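# Move one tray bottle upright into the crate's empty slot

## Task

Pick one of the bottles on the tray and set it standing upright in the single empty slot of the crate, while the remaining two bottles stay upright on the tray; the crate and the tray must end neither tilted nor shifted from their places, or the task counts as failed.

## Robot and tools

ROBOT. Two six-joint arms, left_arm and right_arm, each with a two-finger parallel gripper whose fingers cannot fold. Joints from base outward: waist, shoulder, elbow (straight at 0, range -2.792 to 2.792 rad), forearm roll, wrist pitch, wrist roll (the others -6.283 to 6.283 rad). Measured base poses in the scene frame: left_arm (+0.057, +0.528, +0.213) m, right_arm (+0.031, -0.446, +0.213) m, both quat_wxyz (+1.000, 0, 0, -0.018). A camera stand sits behind the arms. Loose objects may occasionally get nudged by outside pushes.

FRAMES. Scene frame: origin at table-top height, halfway between the nominal bases, +x out across the table, +z up, left_arm on the +y side (arm names do not match image sides). Hand poses, velocities, targets and wrist-camera poses are given in each arm's OWN base frame; fixed cameras and the table use the scene frame. Reported hand poses can be off by up to a few centimetres, more at long reach. Gripper axes: fingers point along its +z, they open and close along its y. end_effector_position is the spot between the pads when shut; fingertips extend about 33 mm past it for gaps up to 40 mm, only 9 mm when fully open.

THE 20-NUMBER ROW (used by execute_actions and move). One flat list covering both arms: left x, y, z (metres), qw, qx, qy, qz (w first), gripper position, force_limit, speed; then the same ten for the right arm. Position and quaternion are an absolute pose for that gripper in that arm's base frame. The last three per arm lie in -1..1. Always fill both halves; to keep an idle arm still, resend its whole pose from the last result before it stopped moving plus its last gripper numbers (a 0 is a real command). To hold orientation, repeat the same quaternion in every row.

GRIPPER NUMBERS. position: +1 fully open (140 mm), about -0.8 pads touch, -1 keeps closing until blocked. force_limit (after a slow close at speed -1, part up to 40 mm): about 14 N at -1, 40 N at 0, 58 N at +1. speed: roughly 30 mm/s at -1, 140 at 0, 250 at +1; faster closes squeeze much harder on rigid parts. Both default to +1. To grip, send -1 and look for object_status 2. Status codes: 0 moving, 1 blocked while opening, 2 blocked while closing, 3 reached request or pads met (may or may not hold something). To tighten, raise force_limit and nudge position (-1 to -0.98). To loosen, open then reclose slowly. position_measured is in counts: 3 open, ~75 = 100 mm, 139 = 60 mm, 200 = 20 mm, 230 pads touching. An off-centre slow weak close may push with one finger and not lift.

execute_actions(actions, cameras). actions: list of actions; each action is a table of up to 15 rows, one per 1/30 s step, the last row repeated if fewer. Each target must be within 0.6 m of the gripper along each of its axes, else the action is refused for both arms. Every step the commanded pose is clipped to 70 mm and 16 degrees from the measured pose, so check the Hand target line and send the remainder next. Empty actions returns images and the full state. cameras: list of names, ["all"], or []; an unknown name voids the call.

move(target, speed, blend, stop_force, zero, blocking, cameras). target: one row or up to 15 rows, each an absolute pose per arm; grippers travel straight lines, all paths ending together, capped at 10 s. speed: m/s, 0.002 to 2, default 0.25 (rotation up to twice that in rad/s), one value or one per target. blend: metres of corner rounding per target; 0 stops at each. stop_force: 10 to 80 N, ends an arm's path when push against its motion exceeds that; use only slowly, with small values, not while the gripper rotates, and leave it out when backing off a contact; there is no reading when the arm is stretched far or the wrist is straight. zero: true rezeroes force before the move, false accumulates. blocking=false returns after about 0.5 s while the move continues (not with stop_force); a new move replaces a running one. Paths ignore obstacles; avoid routing near an arm's own base. The result adds a move: line with the ending (done, off_target, moving, held, fault) and limits (paced = clipped, held = steps withheld).

wait(seconds 0 to 10, cameras): arms keep their last command. stop(cameras): brakes the running move. zoom_image(camera, region [x0, y0, x1, y1] pixels, at most 504x504) on cameras cam_head_left, cam_head_right, cam_high, cam_low, cam_left_wrist, cam_right_wrist, all 672x504. clear_fault(arm): clears a reported torque or force fault on left_arm or right_arm. finished_scene(scene): integer number of the current scene; ends it for good, so call it only when the bottle stands in the slot without support, and make no further calls in that reply.

RESULT LINES. Per arm: pose, velocities (omitted when joints read within noise), Hand target, Tool commands, joint positions and torques, external joint torques, Flange force along gripper axes (includes held weight and some error), object_status, position_measured, possible MOTOR HOT or fault lines.

FAULTS AND CAUTIONS. A joint's contact torque reaching its limit (waist and shoulder 323, elbow 152, wrist joints 42.7 N m) or 144 N total outside force stops the arm until clear_fault; if its own grip pins it, release first. Arms are stiff: aiming even slightly beyond a solid contact can fault. Overheated motors brake the arm for 30 to 60 s or more, so don't hold loads or stretched poses longer than needed. The clearance check blocks arms from approaching each other, but contact or a gripper closing on the other arm's fingers can still fail the task. Avoid dropping the bottle, releasing it while moving, knocking over the other two, bumping or shoving the crate or tray, hard hits, twisting with leverage, and anything ending up off the table.

Each tool is called after ">>>" by a JSON object that holds its "api" and its "payload", one argument or row to a line.

## Session

>>> {"api": "execute_actions", "payload": {
  "actions": []
}}

Scene clock: 0.00 s.
left_arm: end_effector_position=(+0.4371, -0.2487, +0.0381) position_measured=3 object_status=3 end_effector_quat_wxyz=(-0.486, +0.487, +0.594, +0.416) | right_arm: end_effector_position=(+0.5121, +0.0228, +0.1792) position_measured=3 object_status=3 end_effector_quat_wxyz=(-0.014, +0.957, -0.291, +0.013)
Joint positions: left_arm=[-0.903 0.828 1.753 0.511 1.883 -1.325] | right_arm=[-0.037 0.01 2.047 0.024 1.053 2.113]
Joint velocities: within noise
Joint torques (N m): no reading
External joint torques (N m): no reading
Flange force (N): no reading
Hand target: left_arm +0.4371, -0.2487, +0.0381; -0.486, +0.487, +0.594, +0.416 | right_arm +0.5121, +0.0228, +0.1792; -0.014, +0.957, -0.291, +0.013
Tool commands: left_gripper/position=+1.0 left_gripper/force_limit=+1.0 left_gripper/speed=+1.0 right_gripper/position=+1.0 right_gripper/force_limit=+1.0 right_gripper/speed=+1.0

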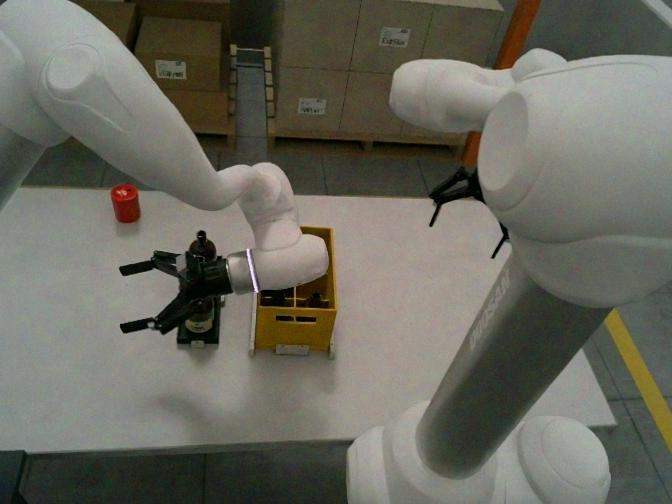

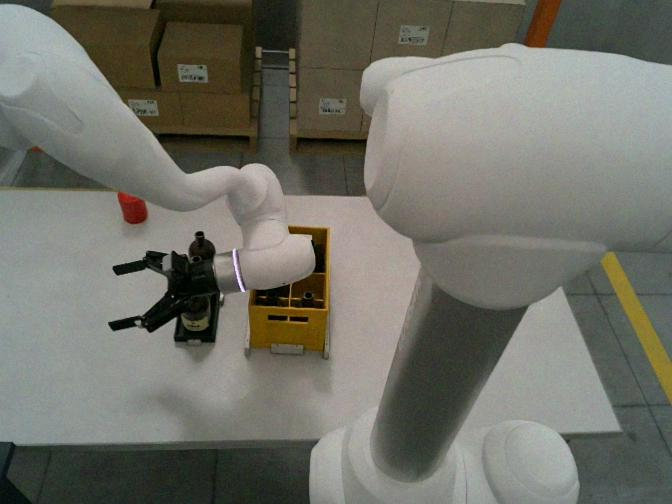

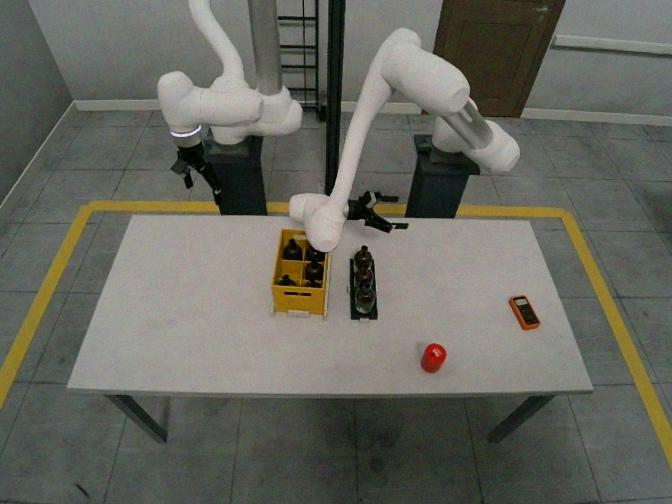

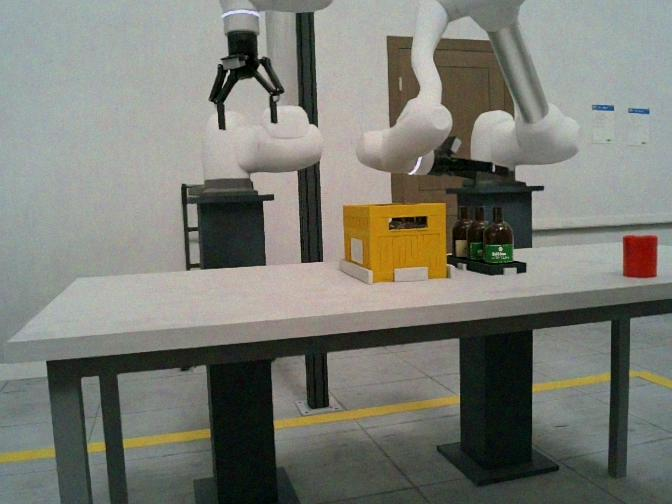

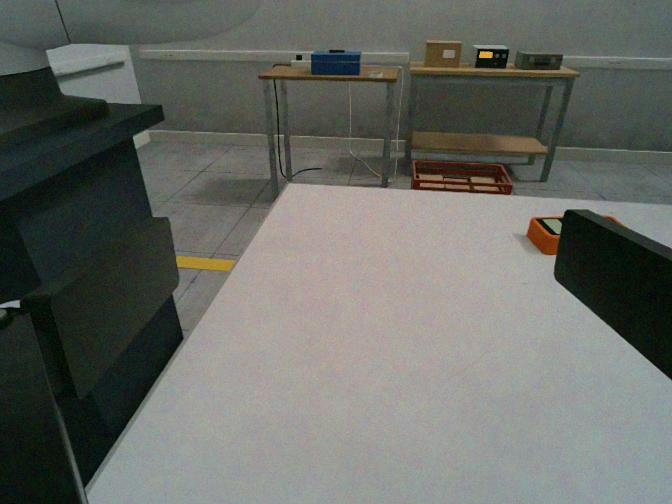

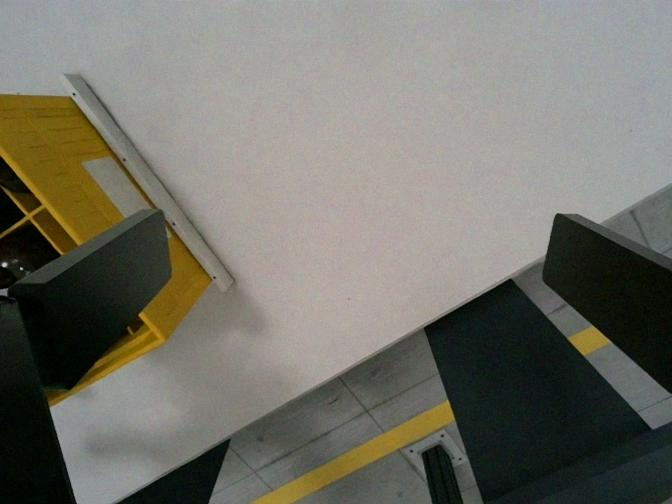

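>>> {"api": "move", "payload": {
  "target": [
    [0.4371,-0.2487,0.24,-0.486,0.487,0.594,0.416,1,1,1,0.5121,0.0228,0.26,-0.014,0.957,-0.291,0.013,1,1,1],
    [0.45,0.12,0.3,-0.486,0.487,0.594,0.416,1,1,1,0.403,0.30,0.34,0,0.9998,0.018,0,1,1,1],
    [0.45,0.12,0.3,-0.486,0.487,0.594,0.416,1,1,1,0.403,0.441,0.34,0,0.9998,0.018,0,1,1,1]
  ],
  "blend": 0.04,
  "speed": 0.35,
  "cameras": ["all"]
}}

Scene clock: 21.40 s.
left_arm: end_effector_position=(+0.4500, +0.1200, +0.3000) position_measured=3 object_status=3 end_effector_quat_wxyz=(-0.486, +0.487, +0.594, +0.416) | right_arm: end_effector_position=(+0.4030, +0.4409, +0.3400) position_measured=3 object_status=3 end_effector_quat_wxyz=(+0.000, +1.000, +0.018, +0.000)
Joint positions: left_arm=[-0.442 0.242 2.112 0.986 1.851 -0.947] | right_arm=[0.773 0.074 1.673 0 1.394 2.307]
Joint torques (N m): left_arm=[1.19 -53.77 -32.38 3.13 2.07 0.03] | right_arm=[-1.39 -56.56 -38.06 4.14 -0.26 0.47]
External joint torques (N m): left_arm=[-1.37 -1.8 1.55 0.12 0.07 -0.03] | right_arm=[1.6 7.55 -3 0.05 0.22 -0.47]
Flange force (N): left_arm=[1.6 -5.8 0.5] | right_arm=[10.8 -13.7 -2.8]
Hand target: left_arm +0.4500, +0.1200, +0.3000; -0.486, +0.487, +0.594, +0.416 | right_arm +0.4030, +0.4410, +0.3400; +0.000, +1.000, +0.018, +0.000
Off the commanded pose: left_arm 0.000 m, 0 deg | right_arm 0.000 m, 0 deg.
move: done

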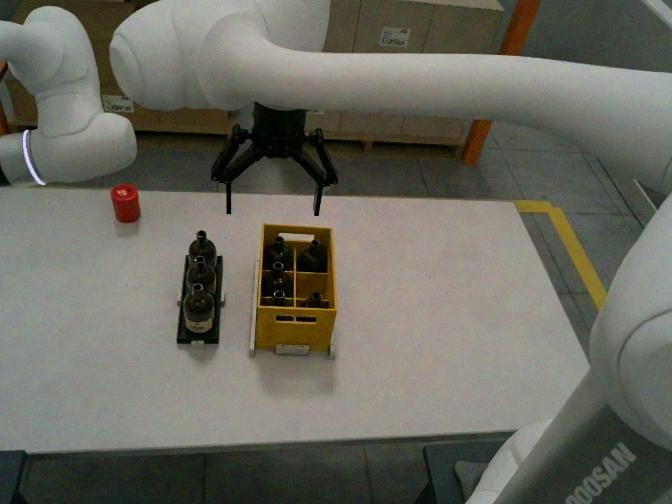

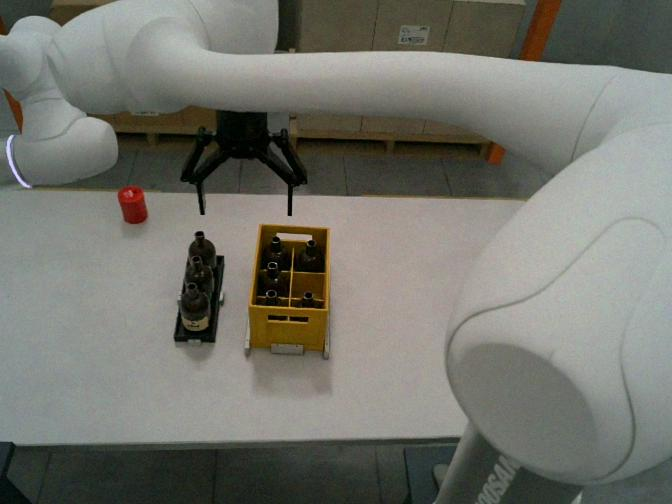

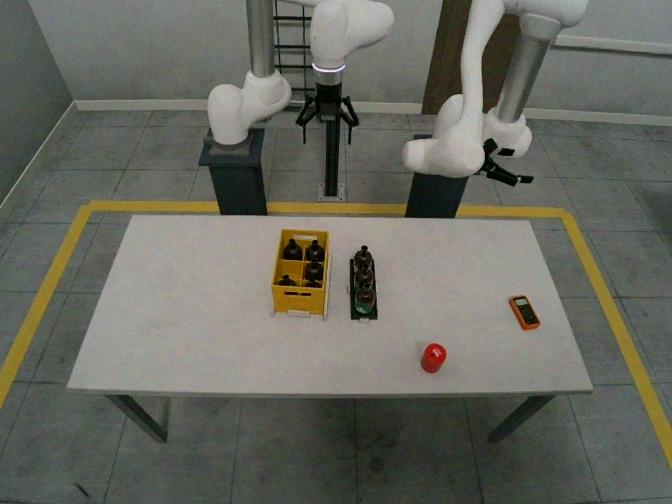

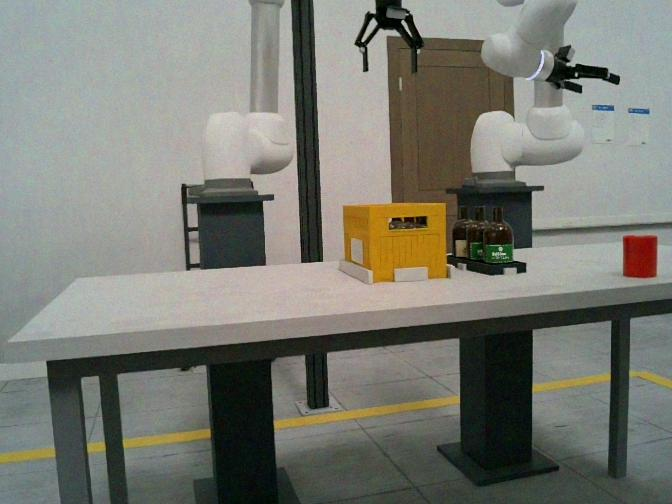

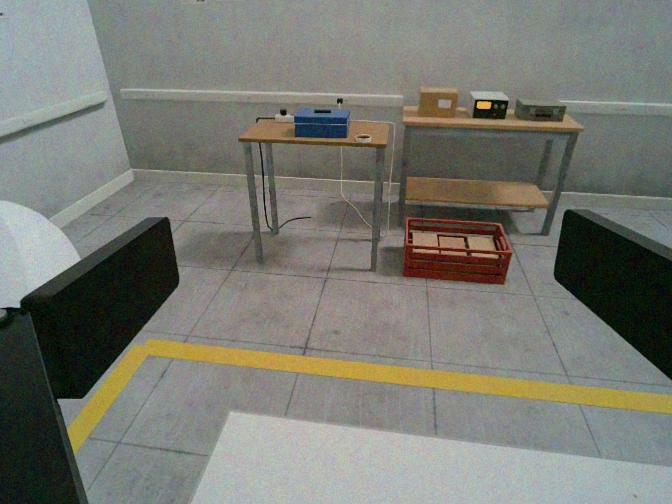

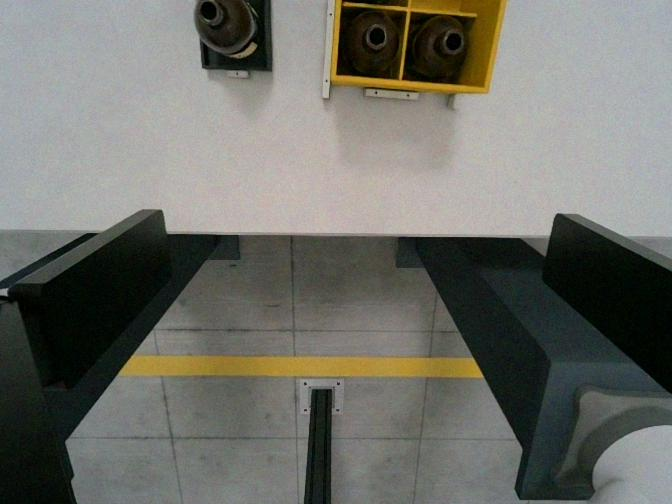

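>>> {"api": "move", "payload": {
  "target": [0.45,0.12,0.3,-0.486,0.487,0.594,0.416,1,1,1,0.623,0.449,0.34,0,0.9998,0.018,0,1,1,1],
  "speed": 0.35,
  "cameras": ["cam_right_wrist","cam_low"]
}}

>>> {"api": "zoom_image", "payload": {
  "camera": "cam_low",
  "region": [320, 120, 540, 300]
}}

Scene clock: 27.40 s.
left_arm: end_effector_position=(+0.4500, +0.1200, +0.3000) position_measured=3 object_status=3 end_effector_quat_wxyz=(-0.486, +0.487, +0.594, +0.416) | right_arm: end_effector_position=(+0.6230, +0.4490, +0.3400) position_measured=3 object_status=3 end_effector_quat_wxyz=(+0.000, +1.000, +0.018, +0.000)
Joint positions: left_arm=[-0.442 0.242 2.112 0.986 1.851 -0.947] | right_arm=[0.58 0.348 1.335 0 1.458 2.114]
Joint torques (N m): left_arm=[1.12 -53.9 -32.48 3.11 2.12 0.08] | right_arm=[-1.44 -83.12 -39.21 4.18 -0.24 0.53]
External joint torques (N m): left_arm=[-1.24 -1.75 1.62 0.15 0.03 -0.08] | right_arm=[1.15 6.91 -2.03 0.01 0.2 -0.53]
Flange force (N): left_arm=[1.4 -5.7 0.8] | right_arm=[13.0 -9.7 -2.2]
Hand target: left_arm +0.4500, +0.1200, +0.3000; -0.486, +0.487, +0.594, +0.416 | right_arm +0.6230, +0.4490, +0.3400; +0.000, +1.000, +0.018, +0.000
Off the commanded pose: left_arm 0.000 m, 0 deg | right_arm 0.000 m, 0 deg.
move: done
Images, in order (width x height): cam_low 672x504, cam_right_wrist 672x504.

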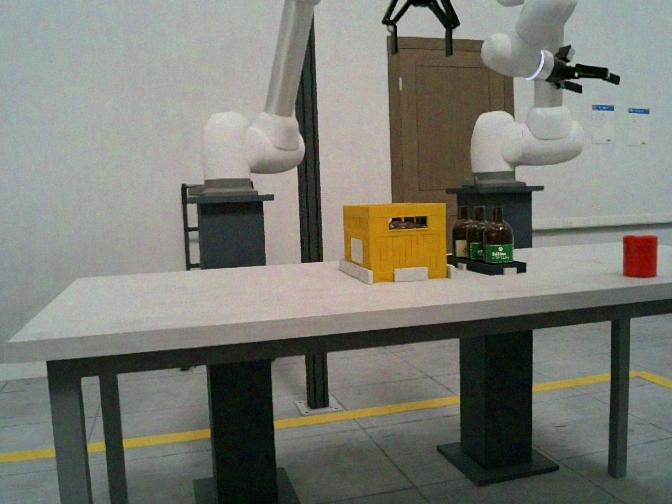

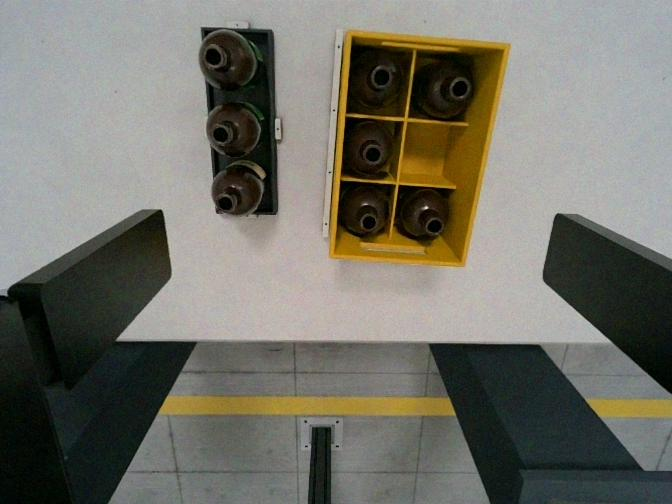

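Scaled by 2.291.

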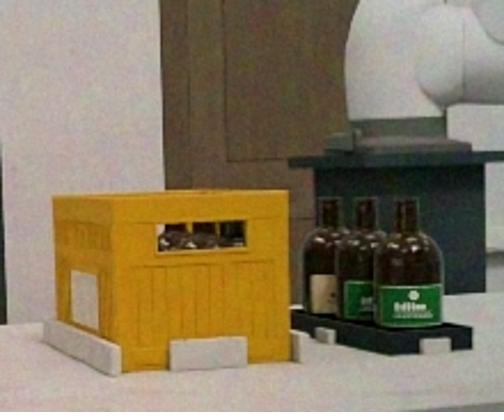

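>>> {"api": "move", "payload": {
  "target": [0.45,0.12,0.3,-0.486,0.487,0.594,0.416,1,1,1,0.531,0.596,0.087,0,0.7193,-0.6947,0,-0.08,1,1],
  "speed": 0.4,
  "cameras": ["cam_right_wrist","cam_low","cam_head_left","cam_head_right","cam_high"]
}}

>>> {"api": "zoom_image", "payload": {
  "camera": "cam_low",
  "region": [320, 120, 540, 300]
}}

>>> {"api": "zoom_image", "payload": {
  "camera": "cam_head_left",
  "region": [100, 150, 360, 360]
}}

Scene clock: 81.87 s.
left_arm: end_effector_position=(+0.4500, +0.1200, +0.3000) position_measured=3 object_status=3 end_effector_quat_wxyz=(-0.486, +0.487, +0.594, +0.416) | right_arm: end_effector_position=(+0.5478, +0.5682, +0.1343) position_measured=139 object_status=3 end_effector_quat_wxyz=(+0.000, +0.815, -0.580, -0.003)
Joint positions: left_arm=[-0.442 0.242 2.112 0.986 1.851 -0.947] | right_arm=[0.757 0.474 1.536 0.007 1.134 3.562]
Joint torques (N m): left_arm=[0.78 -53.5 -32.44 3.16 2.09 0.04] | right_arm=[-1.53 -92.76 -35.14 3.77 -0.24 0.57]
External joint torques (N m): left_arm=[-0.86 -2.11 1.78 0.07 0.06 -0.04] | right_arm=[1.38 7.93 -2.66 0.09 0.25 -0.57]
Flange force (N): left_arm=[2.0 -6.0 1.6] | right_arm=[-9.0 -15.5 2.6]
Hand target: left_arm +0.4500, +0.1200, +0.3000; -0.486, +0.487, +0.594, +0.416 | right_arm +0.5479, +0.5682, +0.1343; +0.000, +0.815, -0.580, -0.003
Off the commanded pose: left_arm 0.000 m, 0 deg | right_arm 0.057 m, 17 deg.
move: held (right_arm; a check stopped the path); limits=held
pose unreachable (right arm): on one or more control steps of this call, first in action 0 (counted from 0), this arm could not follow its commanded pose, so it was not sent that pose on those steps. It may still have moved: this result reports where it is.
cause: moving toward the commanded pose would bring a part of the arm too close to another arm (a part of this arm just beyond joint 4 (forearm roll) and a part of the left arm just beyond its joint 5 (wrist pitch), at the place that arm is still heading or pushing toward).
Images, in order (width x height): cam_head_left 672x504, cam_head_right 672x504, cam_high 672x504, cam_low 672x504, cam_right_wrist 672x504.

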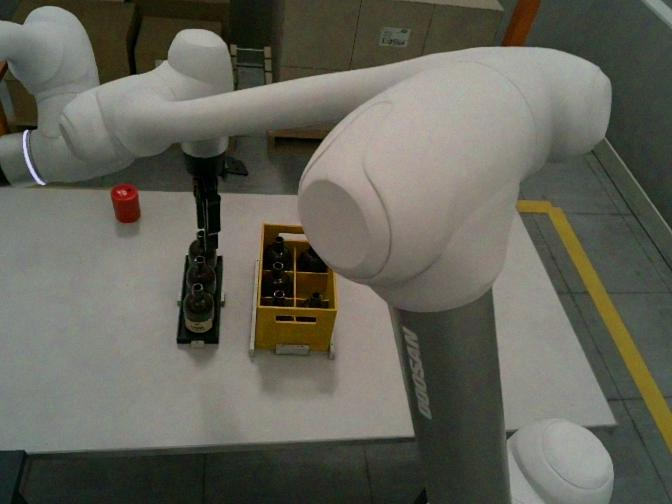

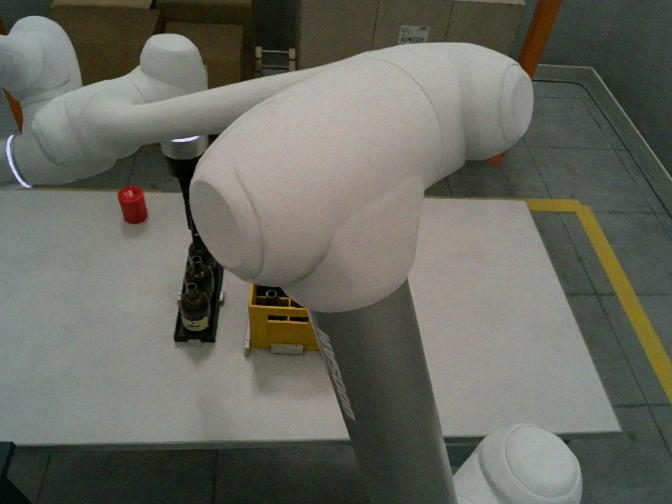

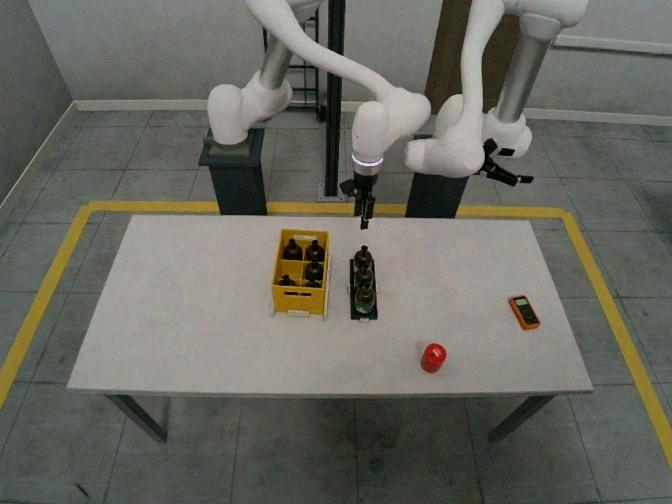

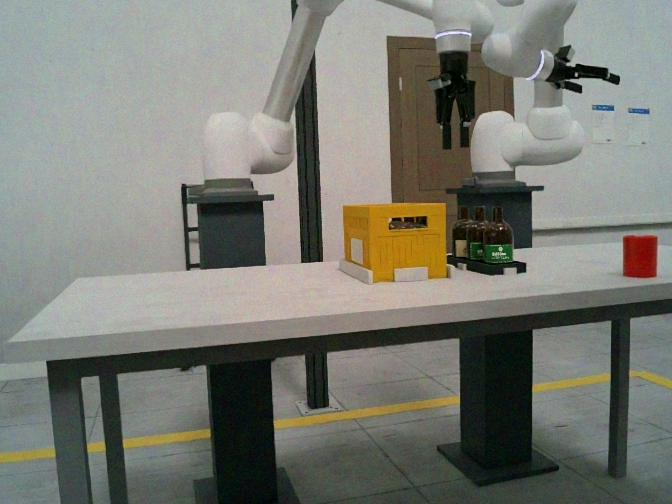

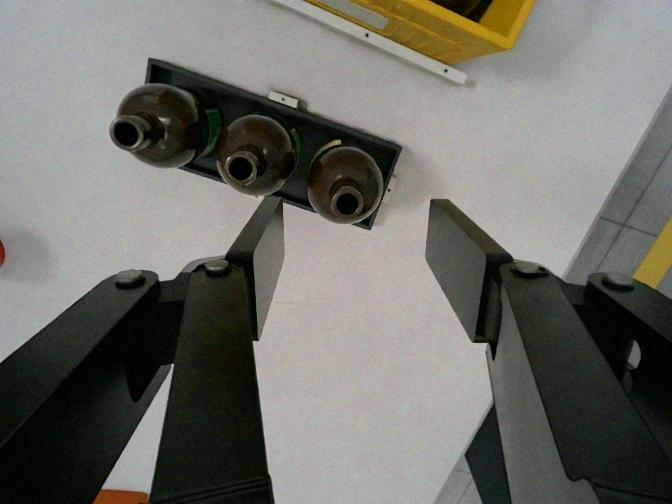

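Scaled by 2.291.

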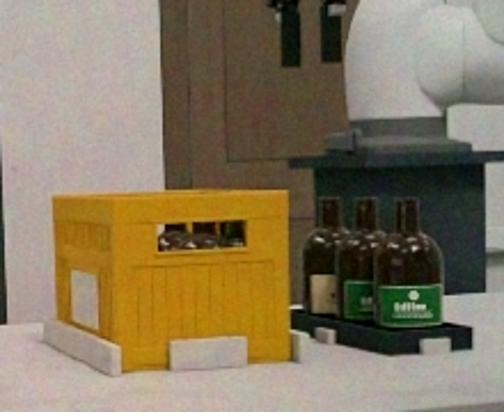

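Scaled by 1.938.

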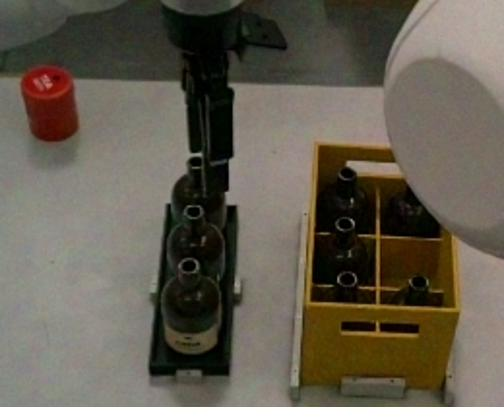

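>>> {"api": "move", "payload": {
  "target": [
    [0.30,0.5,0.4,-0.486,0.487,0.594,0.416,1,1,1,0.5479,0.5682,0.1343,0,0.815,-0.580,0,-0.08,1,1],
    [0.30,0.5,0.4,-0.486,0.487,0.594,0.416,1,1,1,0.532,0.604,0.027,0,0.7193,-0.6947,0,-0.08,1,1]
  ],
  "blend": 0.02,
  "speed": 0.4,
  "cameras": ["cam_right_wrist","cam_low","cam_head_right"]
}}

>>> {"api": "zoom_image", "payload": {
  "camera": "cam_low",
  "region": [360, 120, 540, 300]
}}

Scene clock: 102.17 s.
left_arm: end_effector_position=(+0.3000, +0.5000, +0.4000) position_measured=3 object_status=3 end_effector_quat_wxyz=(-0.486, +0.487, +0.594, +0.416) | right_arm: end_effector_position=(+0.5320, +0.6040, +0.0270) position_measured=139 object_status=3 end_effector_quat_wxyz=(+0.000, +0.719, -0.695, +0.000)
Joint positions: left_arm=[0.376 -0.111 2.266 1.526 1.305 -0.582] | right_arm=[0.806 0.58 1.581 0 0.98 3.913]
Joint torques (N m): left_arm=[1.31 -26.15 -39.35 2.18 1.37 0.08] | right_arm=[-0.81 -99.13 -32.36 3.47 -0.15 0.56]
External joint torques (N m): left_arm=[-1.3 -0.26 1.61 0.15 0.05 -0.08] | right_arm=[0.88 8.37 -2.11 0.04 0.17 -0.56]
Flange force (N): left_arm=[-2.5 -2.1 -3.5] | right_arm=[-12.1 -10.9 6.0]
Hand target: left_arm +0.3000, +0.5000, +0.4000; -0.486, +0.487, +0.594, +0.416 | right_arm +0.5320, +0.6040, +0.0270; +0.000, +0.719, -0.695, +0.000
Off the commanded pose: left_arm 0.000 m, 0 deg | right_arm 0.000 m, 0 deg.
move: done; limits=paced
Images, in order (width x height): cam_head_right 672x504, cam_low 672x504, cam_right_wrist 672x504.

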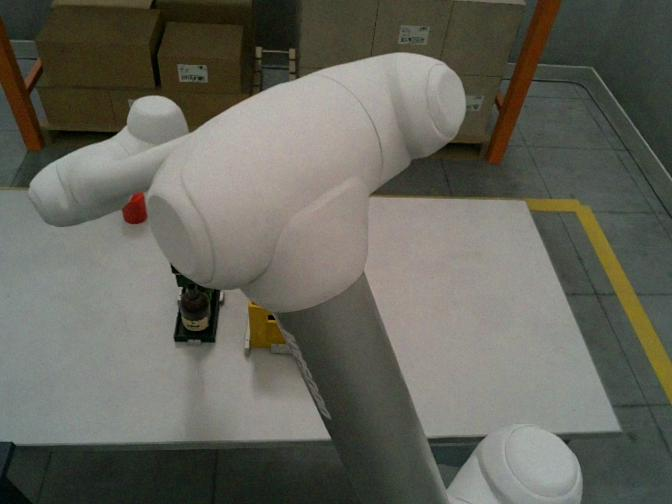

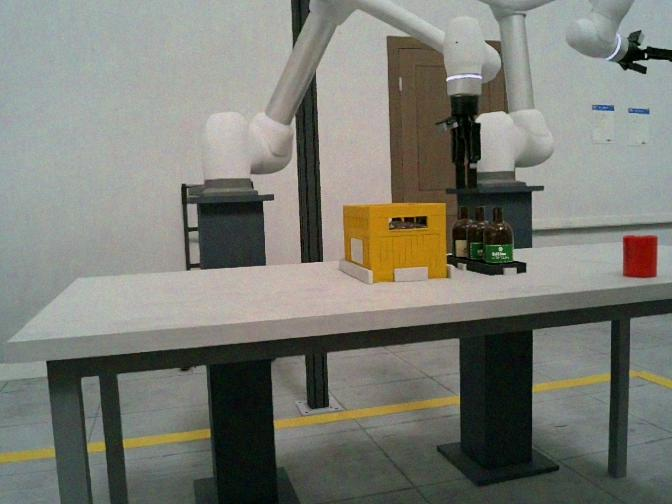

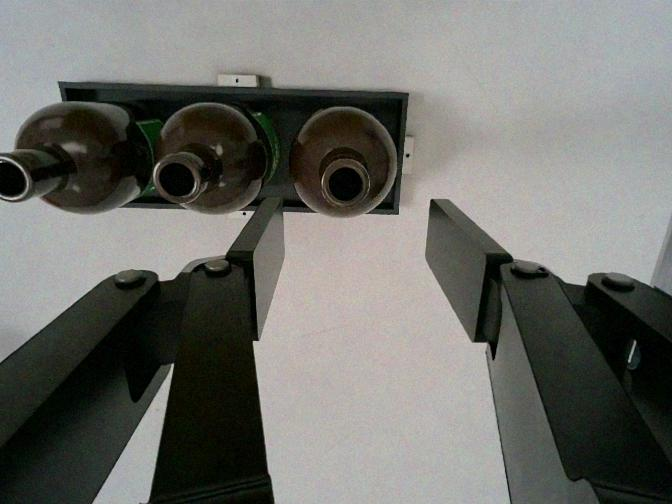

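Scaled by 2.800.

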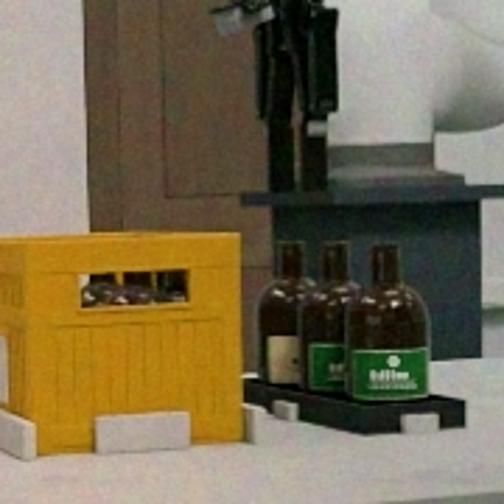

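>>> {"api": "move", "payload": {
  "target": [
    [0.30,0.5,0.4,-0.486,0.487,0.594,0.416,1,1,1,0.533,0.602,-0.053,0,0.7193,-0.6947,0,-0.08,1,1]
  ],
  "speed": 0.15,
  "cameras": ["cam_right_wrist","cam_low"]
}}

>>> {"api": "zoom_image", "payload": {
  "camera": "cam_low",
  "region": [380, 150, 540, 290]
}}

Scene clock: 113.80 s.
left_arm: end_effector_position=(+0.3000, +0.5000, +0.4000) position_measured=3 object_status=3 end_effector_quat_wxyz=(-0.486, +0.487, +0.594, +0.416) | right_arm: end_effector_position=(+0.5330, +0.6020, -0.0529) position_measured=139 object_status=3 end_effector_quat_wxyz=(+0.000, +0.719, -0.695, +0.000)
Joint positions: left_arm=[0.376 -0.111 2.266 1.526 1.305 -0.582] | right_arm=[0.803 0.657 1.622 0 0.862 3.91]
Joint torques (N m): left_arm=[1.11 -26.06 -39.62 2.25 1.34 0.07] | right_arm=[-1.03 -103.08 -29.35 3.18 -0.11 0.55]
External joint torques (N m): left_arm=[-1.12 -0.61 1.59 0.11 0.08 -0.07] | right_arm=[1.01 8.44 -2.38 0.05 0.13 -0.55]
Flange force (N): left_arm=[-2.0 -2.8 -3.4] | right_arm=[-12.0 -10.6 7.8]
Hand target: left_arm +0.3000, +0.5000, +0.4000; -0.486, +0.487, +0.594, +0.416 | right_arm +0.5330, +0.6020, -0.0530; +0.000, +0.719, -0.695, +0.000
Off the commanded pose: left_arm 0.000 m, 0 deg | right_arm 0.000 m, 0 deg.
move: done
Images, in order (width x height): cam_low 672x504, cam_right_wrist 672x504.

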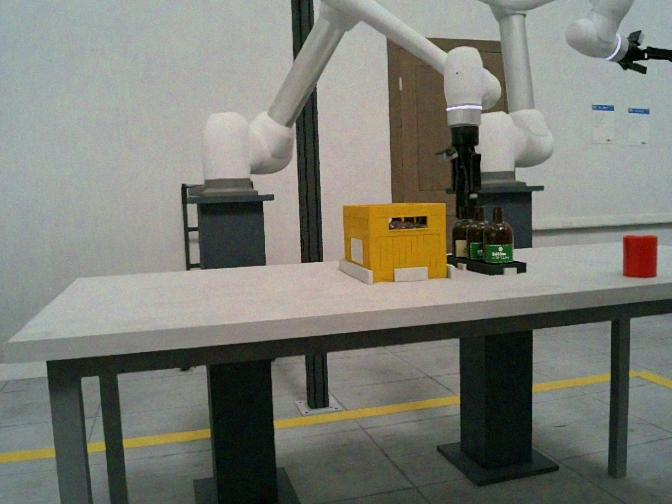

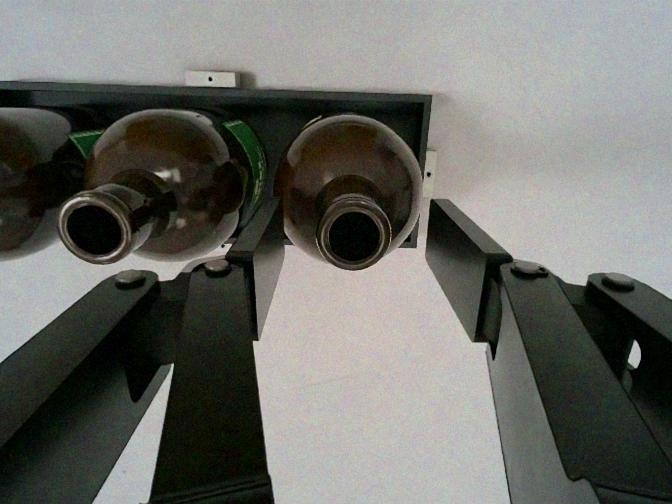

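Scaled by 3.150.

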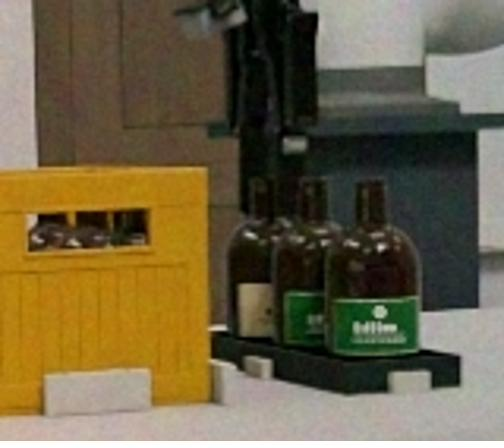

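>>> {"api": "move", "payload": {
  "target": [
    [0.30,0.5,0.4,-0.486,0.487,0.594,0.416,1,1,1,0.533,0.602,-0.053,0,0.7193,-0.6947,0,-1,0.2,-1]
  ],
  "cameras": ["cam_right_wrist"]
}}

>>> {"api": "move", "payload": {
  "target": [
    [0.30,0.5,0.4,-0.486,0.487,0.594,0.416,1,1,1,0.533,0.602,0.13,0,0.7193,-0.6947,0,-1,0.2,-1]
  ],
  "speed": 0.2,
  "cameras": ["cam_right_wrist","cam_low","cam_head_left","cam_high"]
}}

>>> {"api": "zoom_image", "payload": {
  "camera": "cam_low",
  "region": [380, 120, 540, 290]
}}

Scene clock: 122.20 s.
left_arm: end_effector_position=(+0.3000, +0.5000, +0.4000) position_measured=3 object_status=3 end_effector_quat_wxyz=(-0.486, +0.487, +0.594, +0.416) | right_arm: end_effector_position=(+0.5330, +0.6020, -0.0530) position_measured=194 object_status=0 end_effector_quat_wxyz=(+0.000, +0.719, -0.695, +0.000)
Joint positions: left_arm=[0.376 -0.111 2.266 1.526 1.305 -0.582] | right_arm=[0.803 0.657 1.622 0 0.862 3.91]
Joint torques (N m): left_arm=[1.27 -25.75 -39.54 2.19 1.4 0.11] | right_arm=[-0.07 -96.46 -25.63 3.56 0.38 0.55]
External joint torques (N m): left_arm=[-1.28 -0.88 1.62 0.18 0.03 -0.11] | right_arm=[0.45 2.29 -5.77 -0.35 -0.35 -0.55]
Flange force (N): left_arm=[-1.9 -3.2 -3.8] | right_arm=[-11.4 -11.0 0.8]
Hand target: left_arm +0.3000, +0.5000, +0.4000; -0.486, +0.487, +0.594, +0.416 | right_arm +0.5330, +0.6020, -0.0530; +0.000, +0.719, -0.695, +0.000
Off the commanded pose: left_arm 0.000 m, 0 deg | right_arm 0.000 m, 0 deg.
move: done
Images, in order (width x height): cam_right_wrist 672x504.

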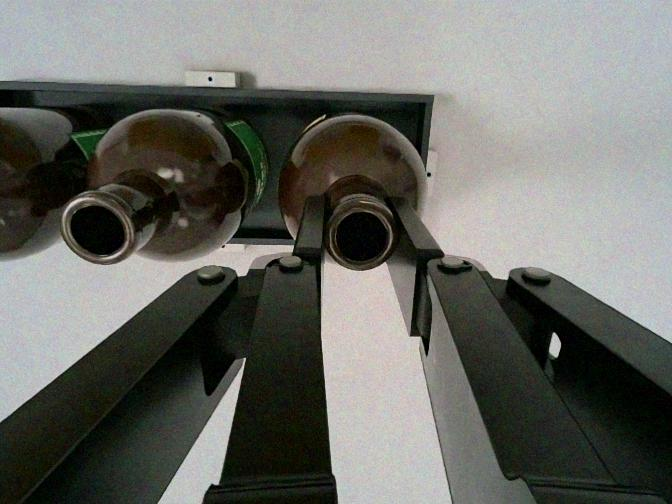

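Scene clock: 123.57 s.
left_arm: end_effector_position=(+0.3000, +0.5000, +0.4000) position_measured=3 object_status=3 end_effector_quat_wxyz=(-0.486, +0.487, +0.594, +0.416) | right_arm: end_effector_position=(+0.5330, +0.6020, +0.1299) position_measured=194 object_status=2 end_effector_quat_wxyz=(+0.000, +0.719, -0.695, +0.000)
Joint positions: left_arm=[0.376 -0.111 2.266 1.526 1.305 -0.582] | right_arm=[0.803 0.498 1.507 0 1.137 3.91]
Joint torques (N m): left_arm=[1.57 -26.08 -39.75 2.19 1.37 -0.05] | right_arm=[-1.29 -96.88 -36.9 3.81 -0.08 0.5]
External joint torques (N m): left_arm=[-1.53 -0.57 1.94 0.16 0.06 0.05] | right_arm=[1.46 10.44 -0.65 0.02 0.11 -0.5]
Flange force (N): left_arm=[-2.3 -3.1 -4.4] | right_arm=[-13.1 -10.8 6.3]
Hand target: left_arm +0.3000, +0.5000, +0.4000; -0.486, +0.487, +0.594, +0.416 | right_arm +0.5330, +0.6020, +0.1300; +0.000, +0.719, -0.695, +0.000
Off the commanded pose: left_arm 0.000 m, 0 deg | right_arm 0.000 m, 0 deg.
move: done
Images, in order (width x height): cam_head_left 672x504, cam_high 672x504, cam_low 672x504, cam_right_wrist 672x504.

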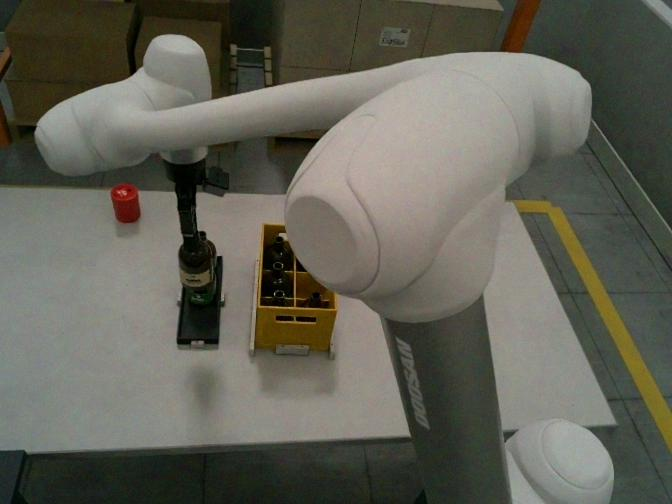

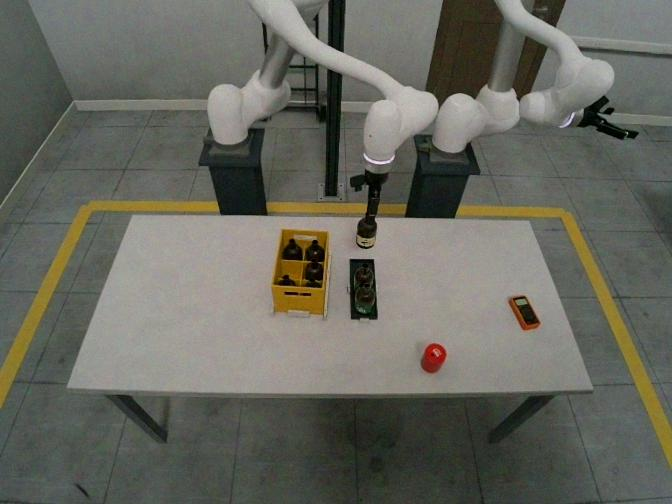

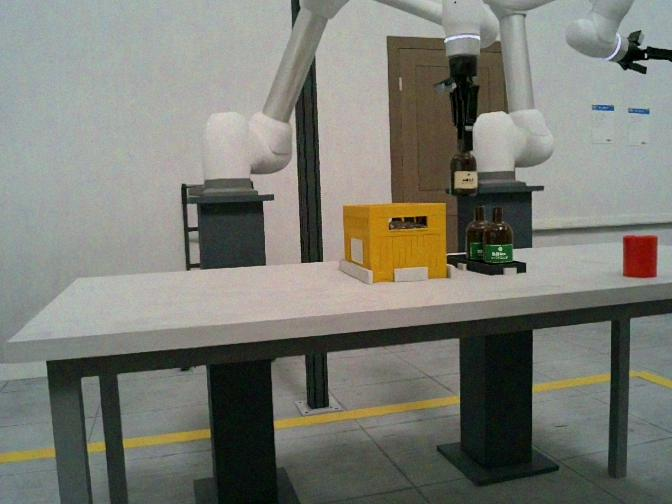

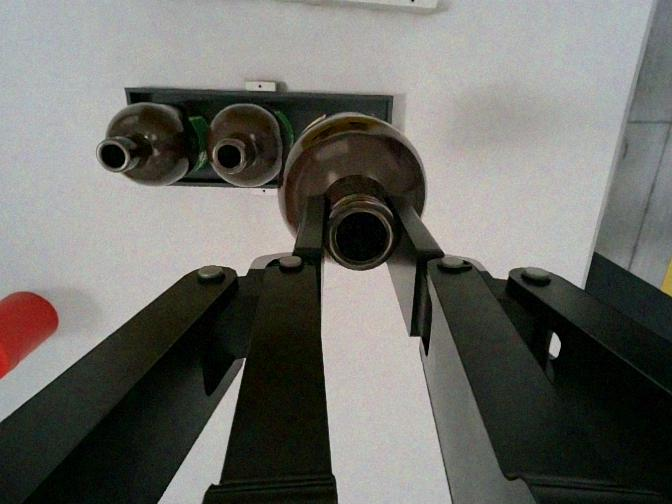

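Scaled by 2.965.

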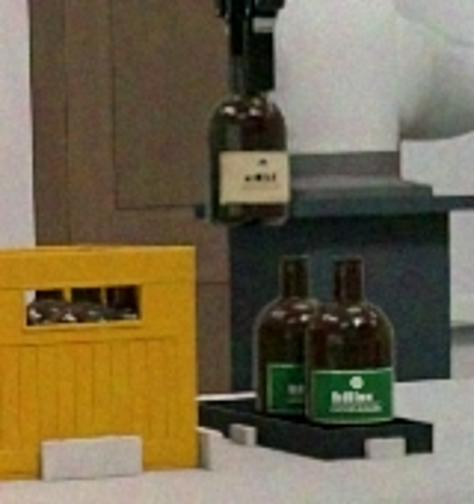

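>>> {"api": "move", "payload": {
  "target": [
    [0.30,0.5,0.4,-0.486,0.487,0.594,0.416,1,1,1,0.535,0.59,0.17,0,0.7193,-0.6947,0,-1,0.2,-1],
    [0.30,0.5,0.4,-0.486,0.487,0.594,0.416,1,1,1,0.5995,0.313,0.17,0,0.7193,-0.6947,0,-1,0.2,-1]
  ],
  "speed": 0.25,
  "blend": 0.03,
  "cameras": ["cam_right_wrist","cam_low","cam_head_left","cam_head_right","cam_high"]
}}

>>> {"api": "zoom_image", "payload": {
  "camera": "cam_high",
  "region": [220, 170, 400, 330]
}}

>>> {"api": "zoom_image", "payload": {
  "camera": "cam_head_left",
  "region": [180, 150, 400, 360]
}}

Scene clock: 147.47 s.
left_arm: end_effector_position=(+0.3000, +0.5000, +0.4000) position_measured=3 object_status=3 end_effector_quat_wxyz=(-0.486, +0.487, +0.594, +0.416) | right_arm: end_effector_position=(+0.5995, +0.3131, +0.1700) position_measured=194 object_status=2 end_effector_quat_wxyz=(+0.000, +0.719, -0.695, +0.000)
Joint positions: left_arm=[0.376 -0.111 2.266 1.526 1.305 -0.582] | right_arm=[0.43 0.283 1.742 0 1.116 3.537]
Joint torques (N m): left_arm=[1.03 -25.73 -39.81 2.21 1.37 0.11] | right_arm=[-1.11 -75.37 -36.4 3.74 -0.22 0.61]
External joint torques (N m): left_arm=[-1.06 -0.77 1.81 0.15 0.05 -0.11] | right_arm=[1.4 9.51 -0.7 0.04 0.24 -0.61]
Flange force (N): left_arm=[-2.1 -3.4 -3.3] | right_arm=[-7.8 -13.5 5.7]
Hand target: left_arm +0.3000, +0.5000, +0.4000; -0.486, +0.487, +0.594, +0.416 | right_arm +0.5995, +0.3130, +0.1700; +0.000, +0.719, -0.695, +0.000
Off the commanded pose: left_arm 0.000 m, 0 deg | right_arm 0.000 m, 0 deg.
move: done; blend cut to 0.0209 m at target 1
Images, in order (width x height): cam_head_left 672x504, cam_head_right 672x504, cam_high 672x504, cam_low 672x504, cam_right_wrist 672x504.

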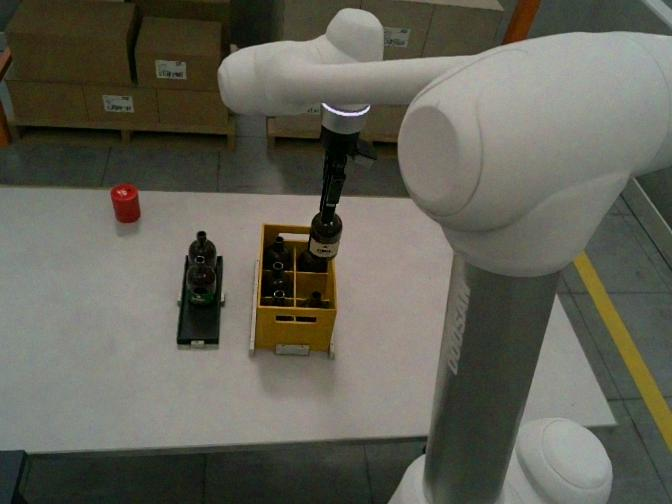

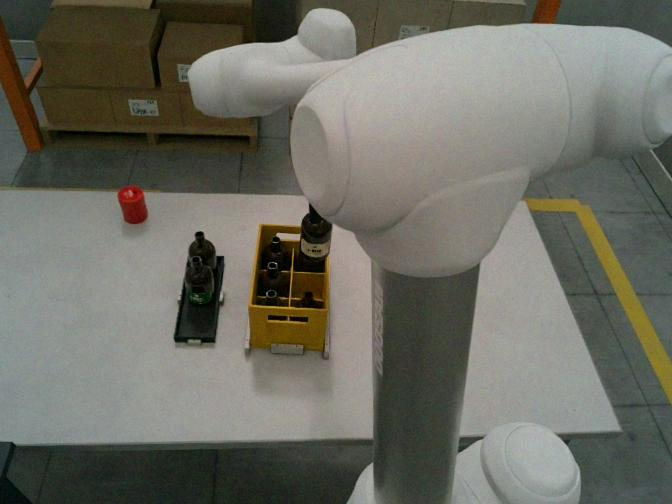

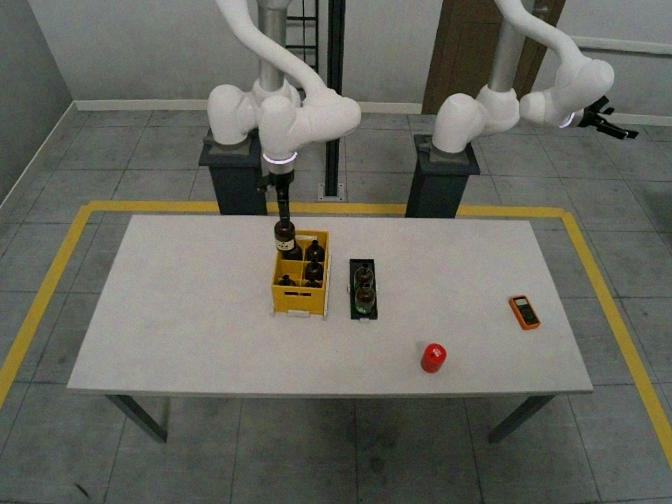

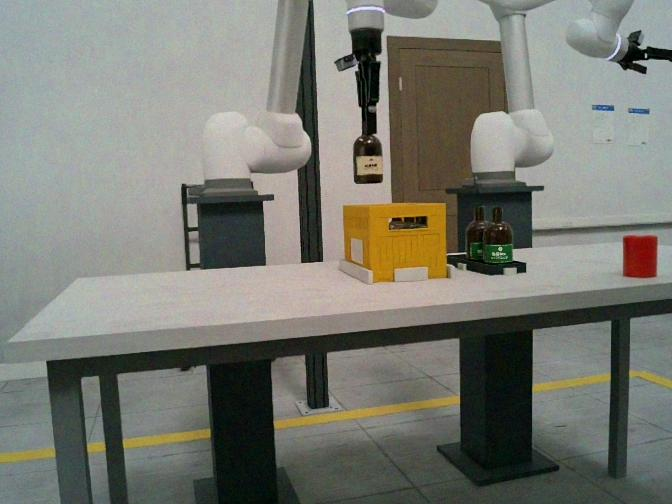

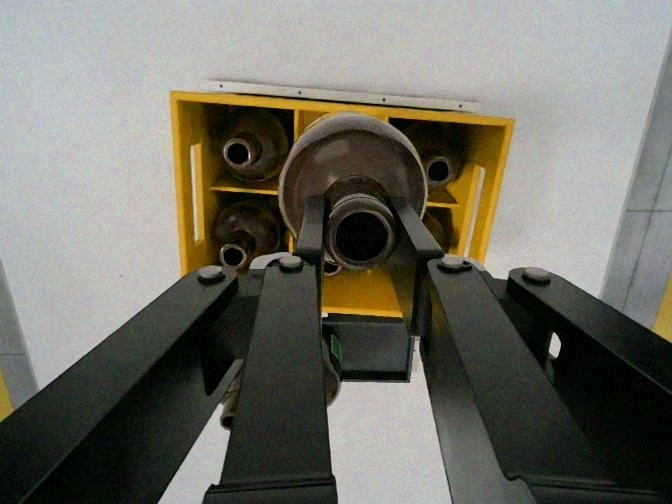

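Scaled by 2.800.

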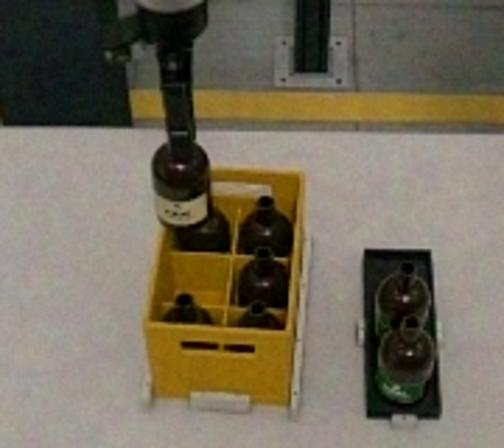

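Scaled by 2.291.

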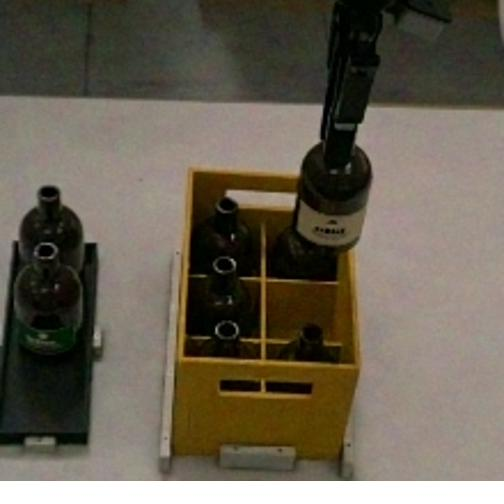

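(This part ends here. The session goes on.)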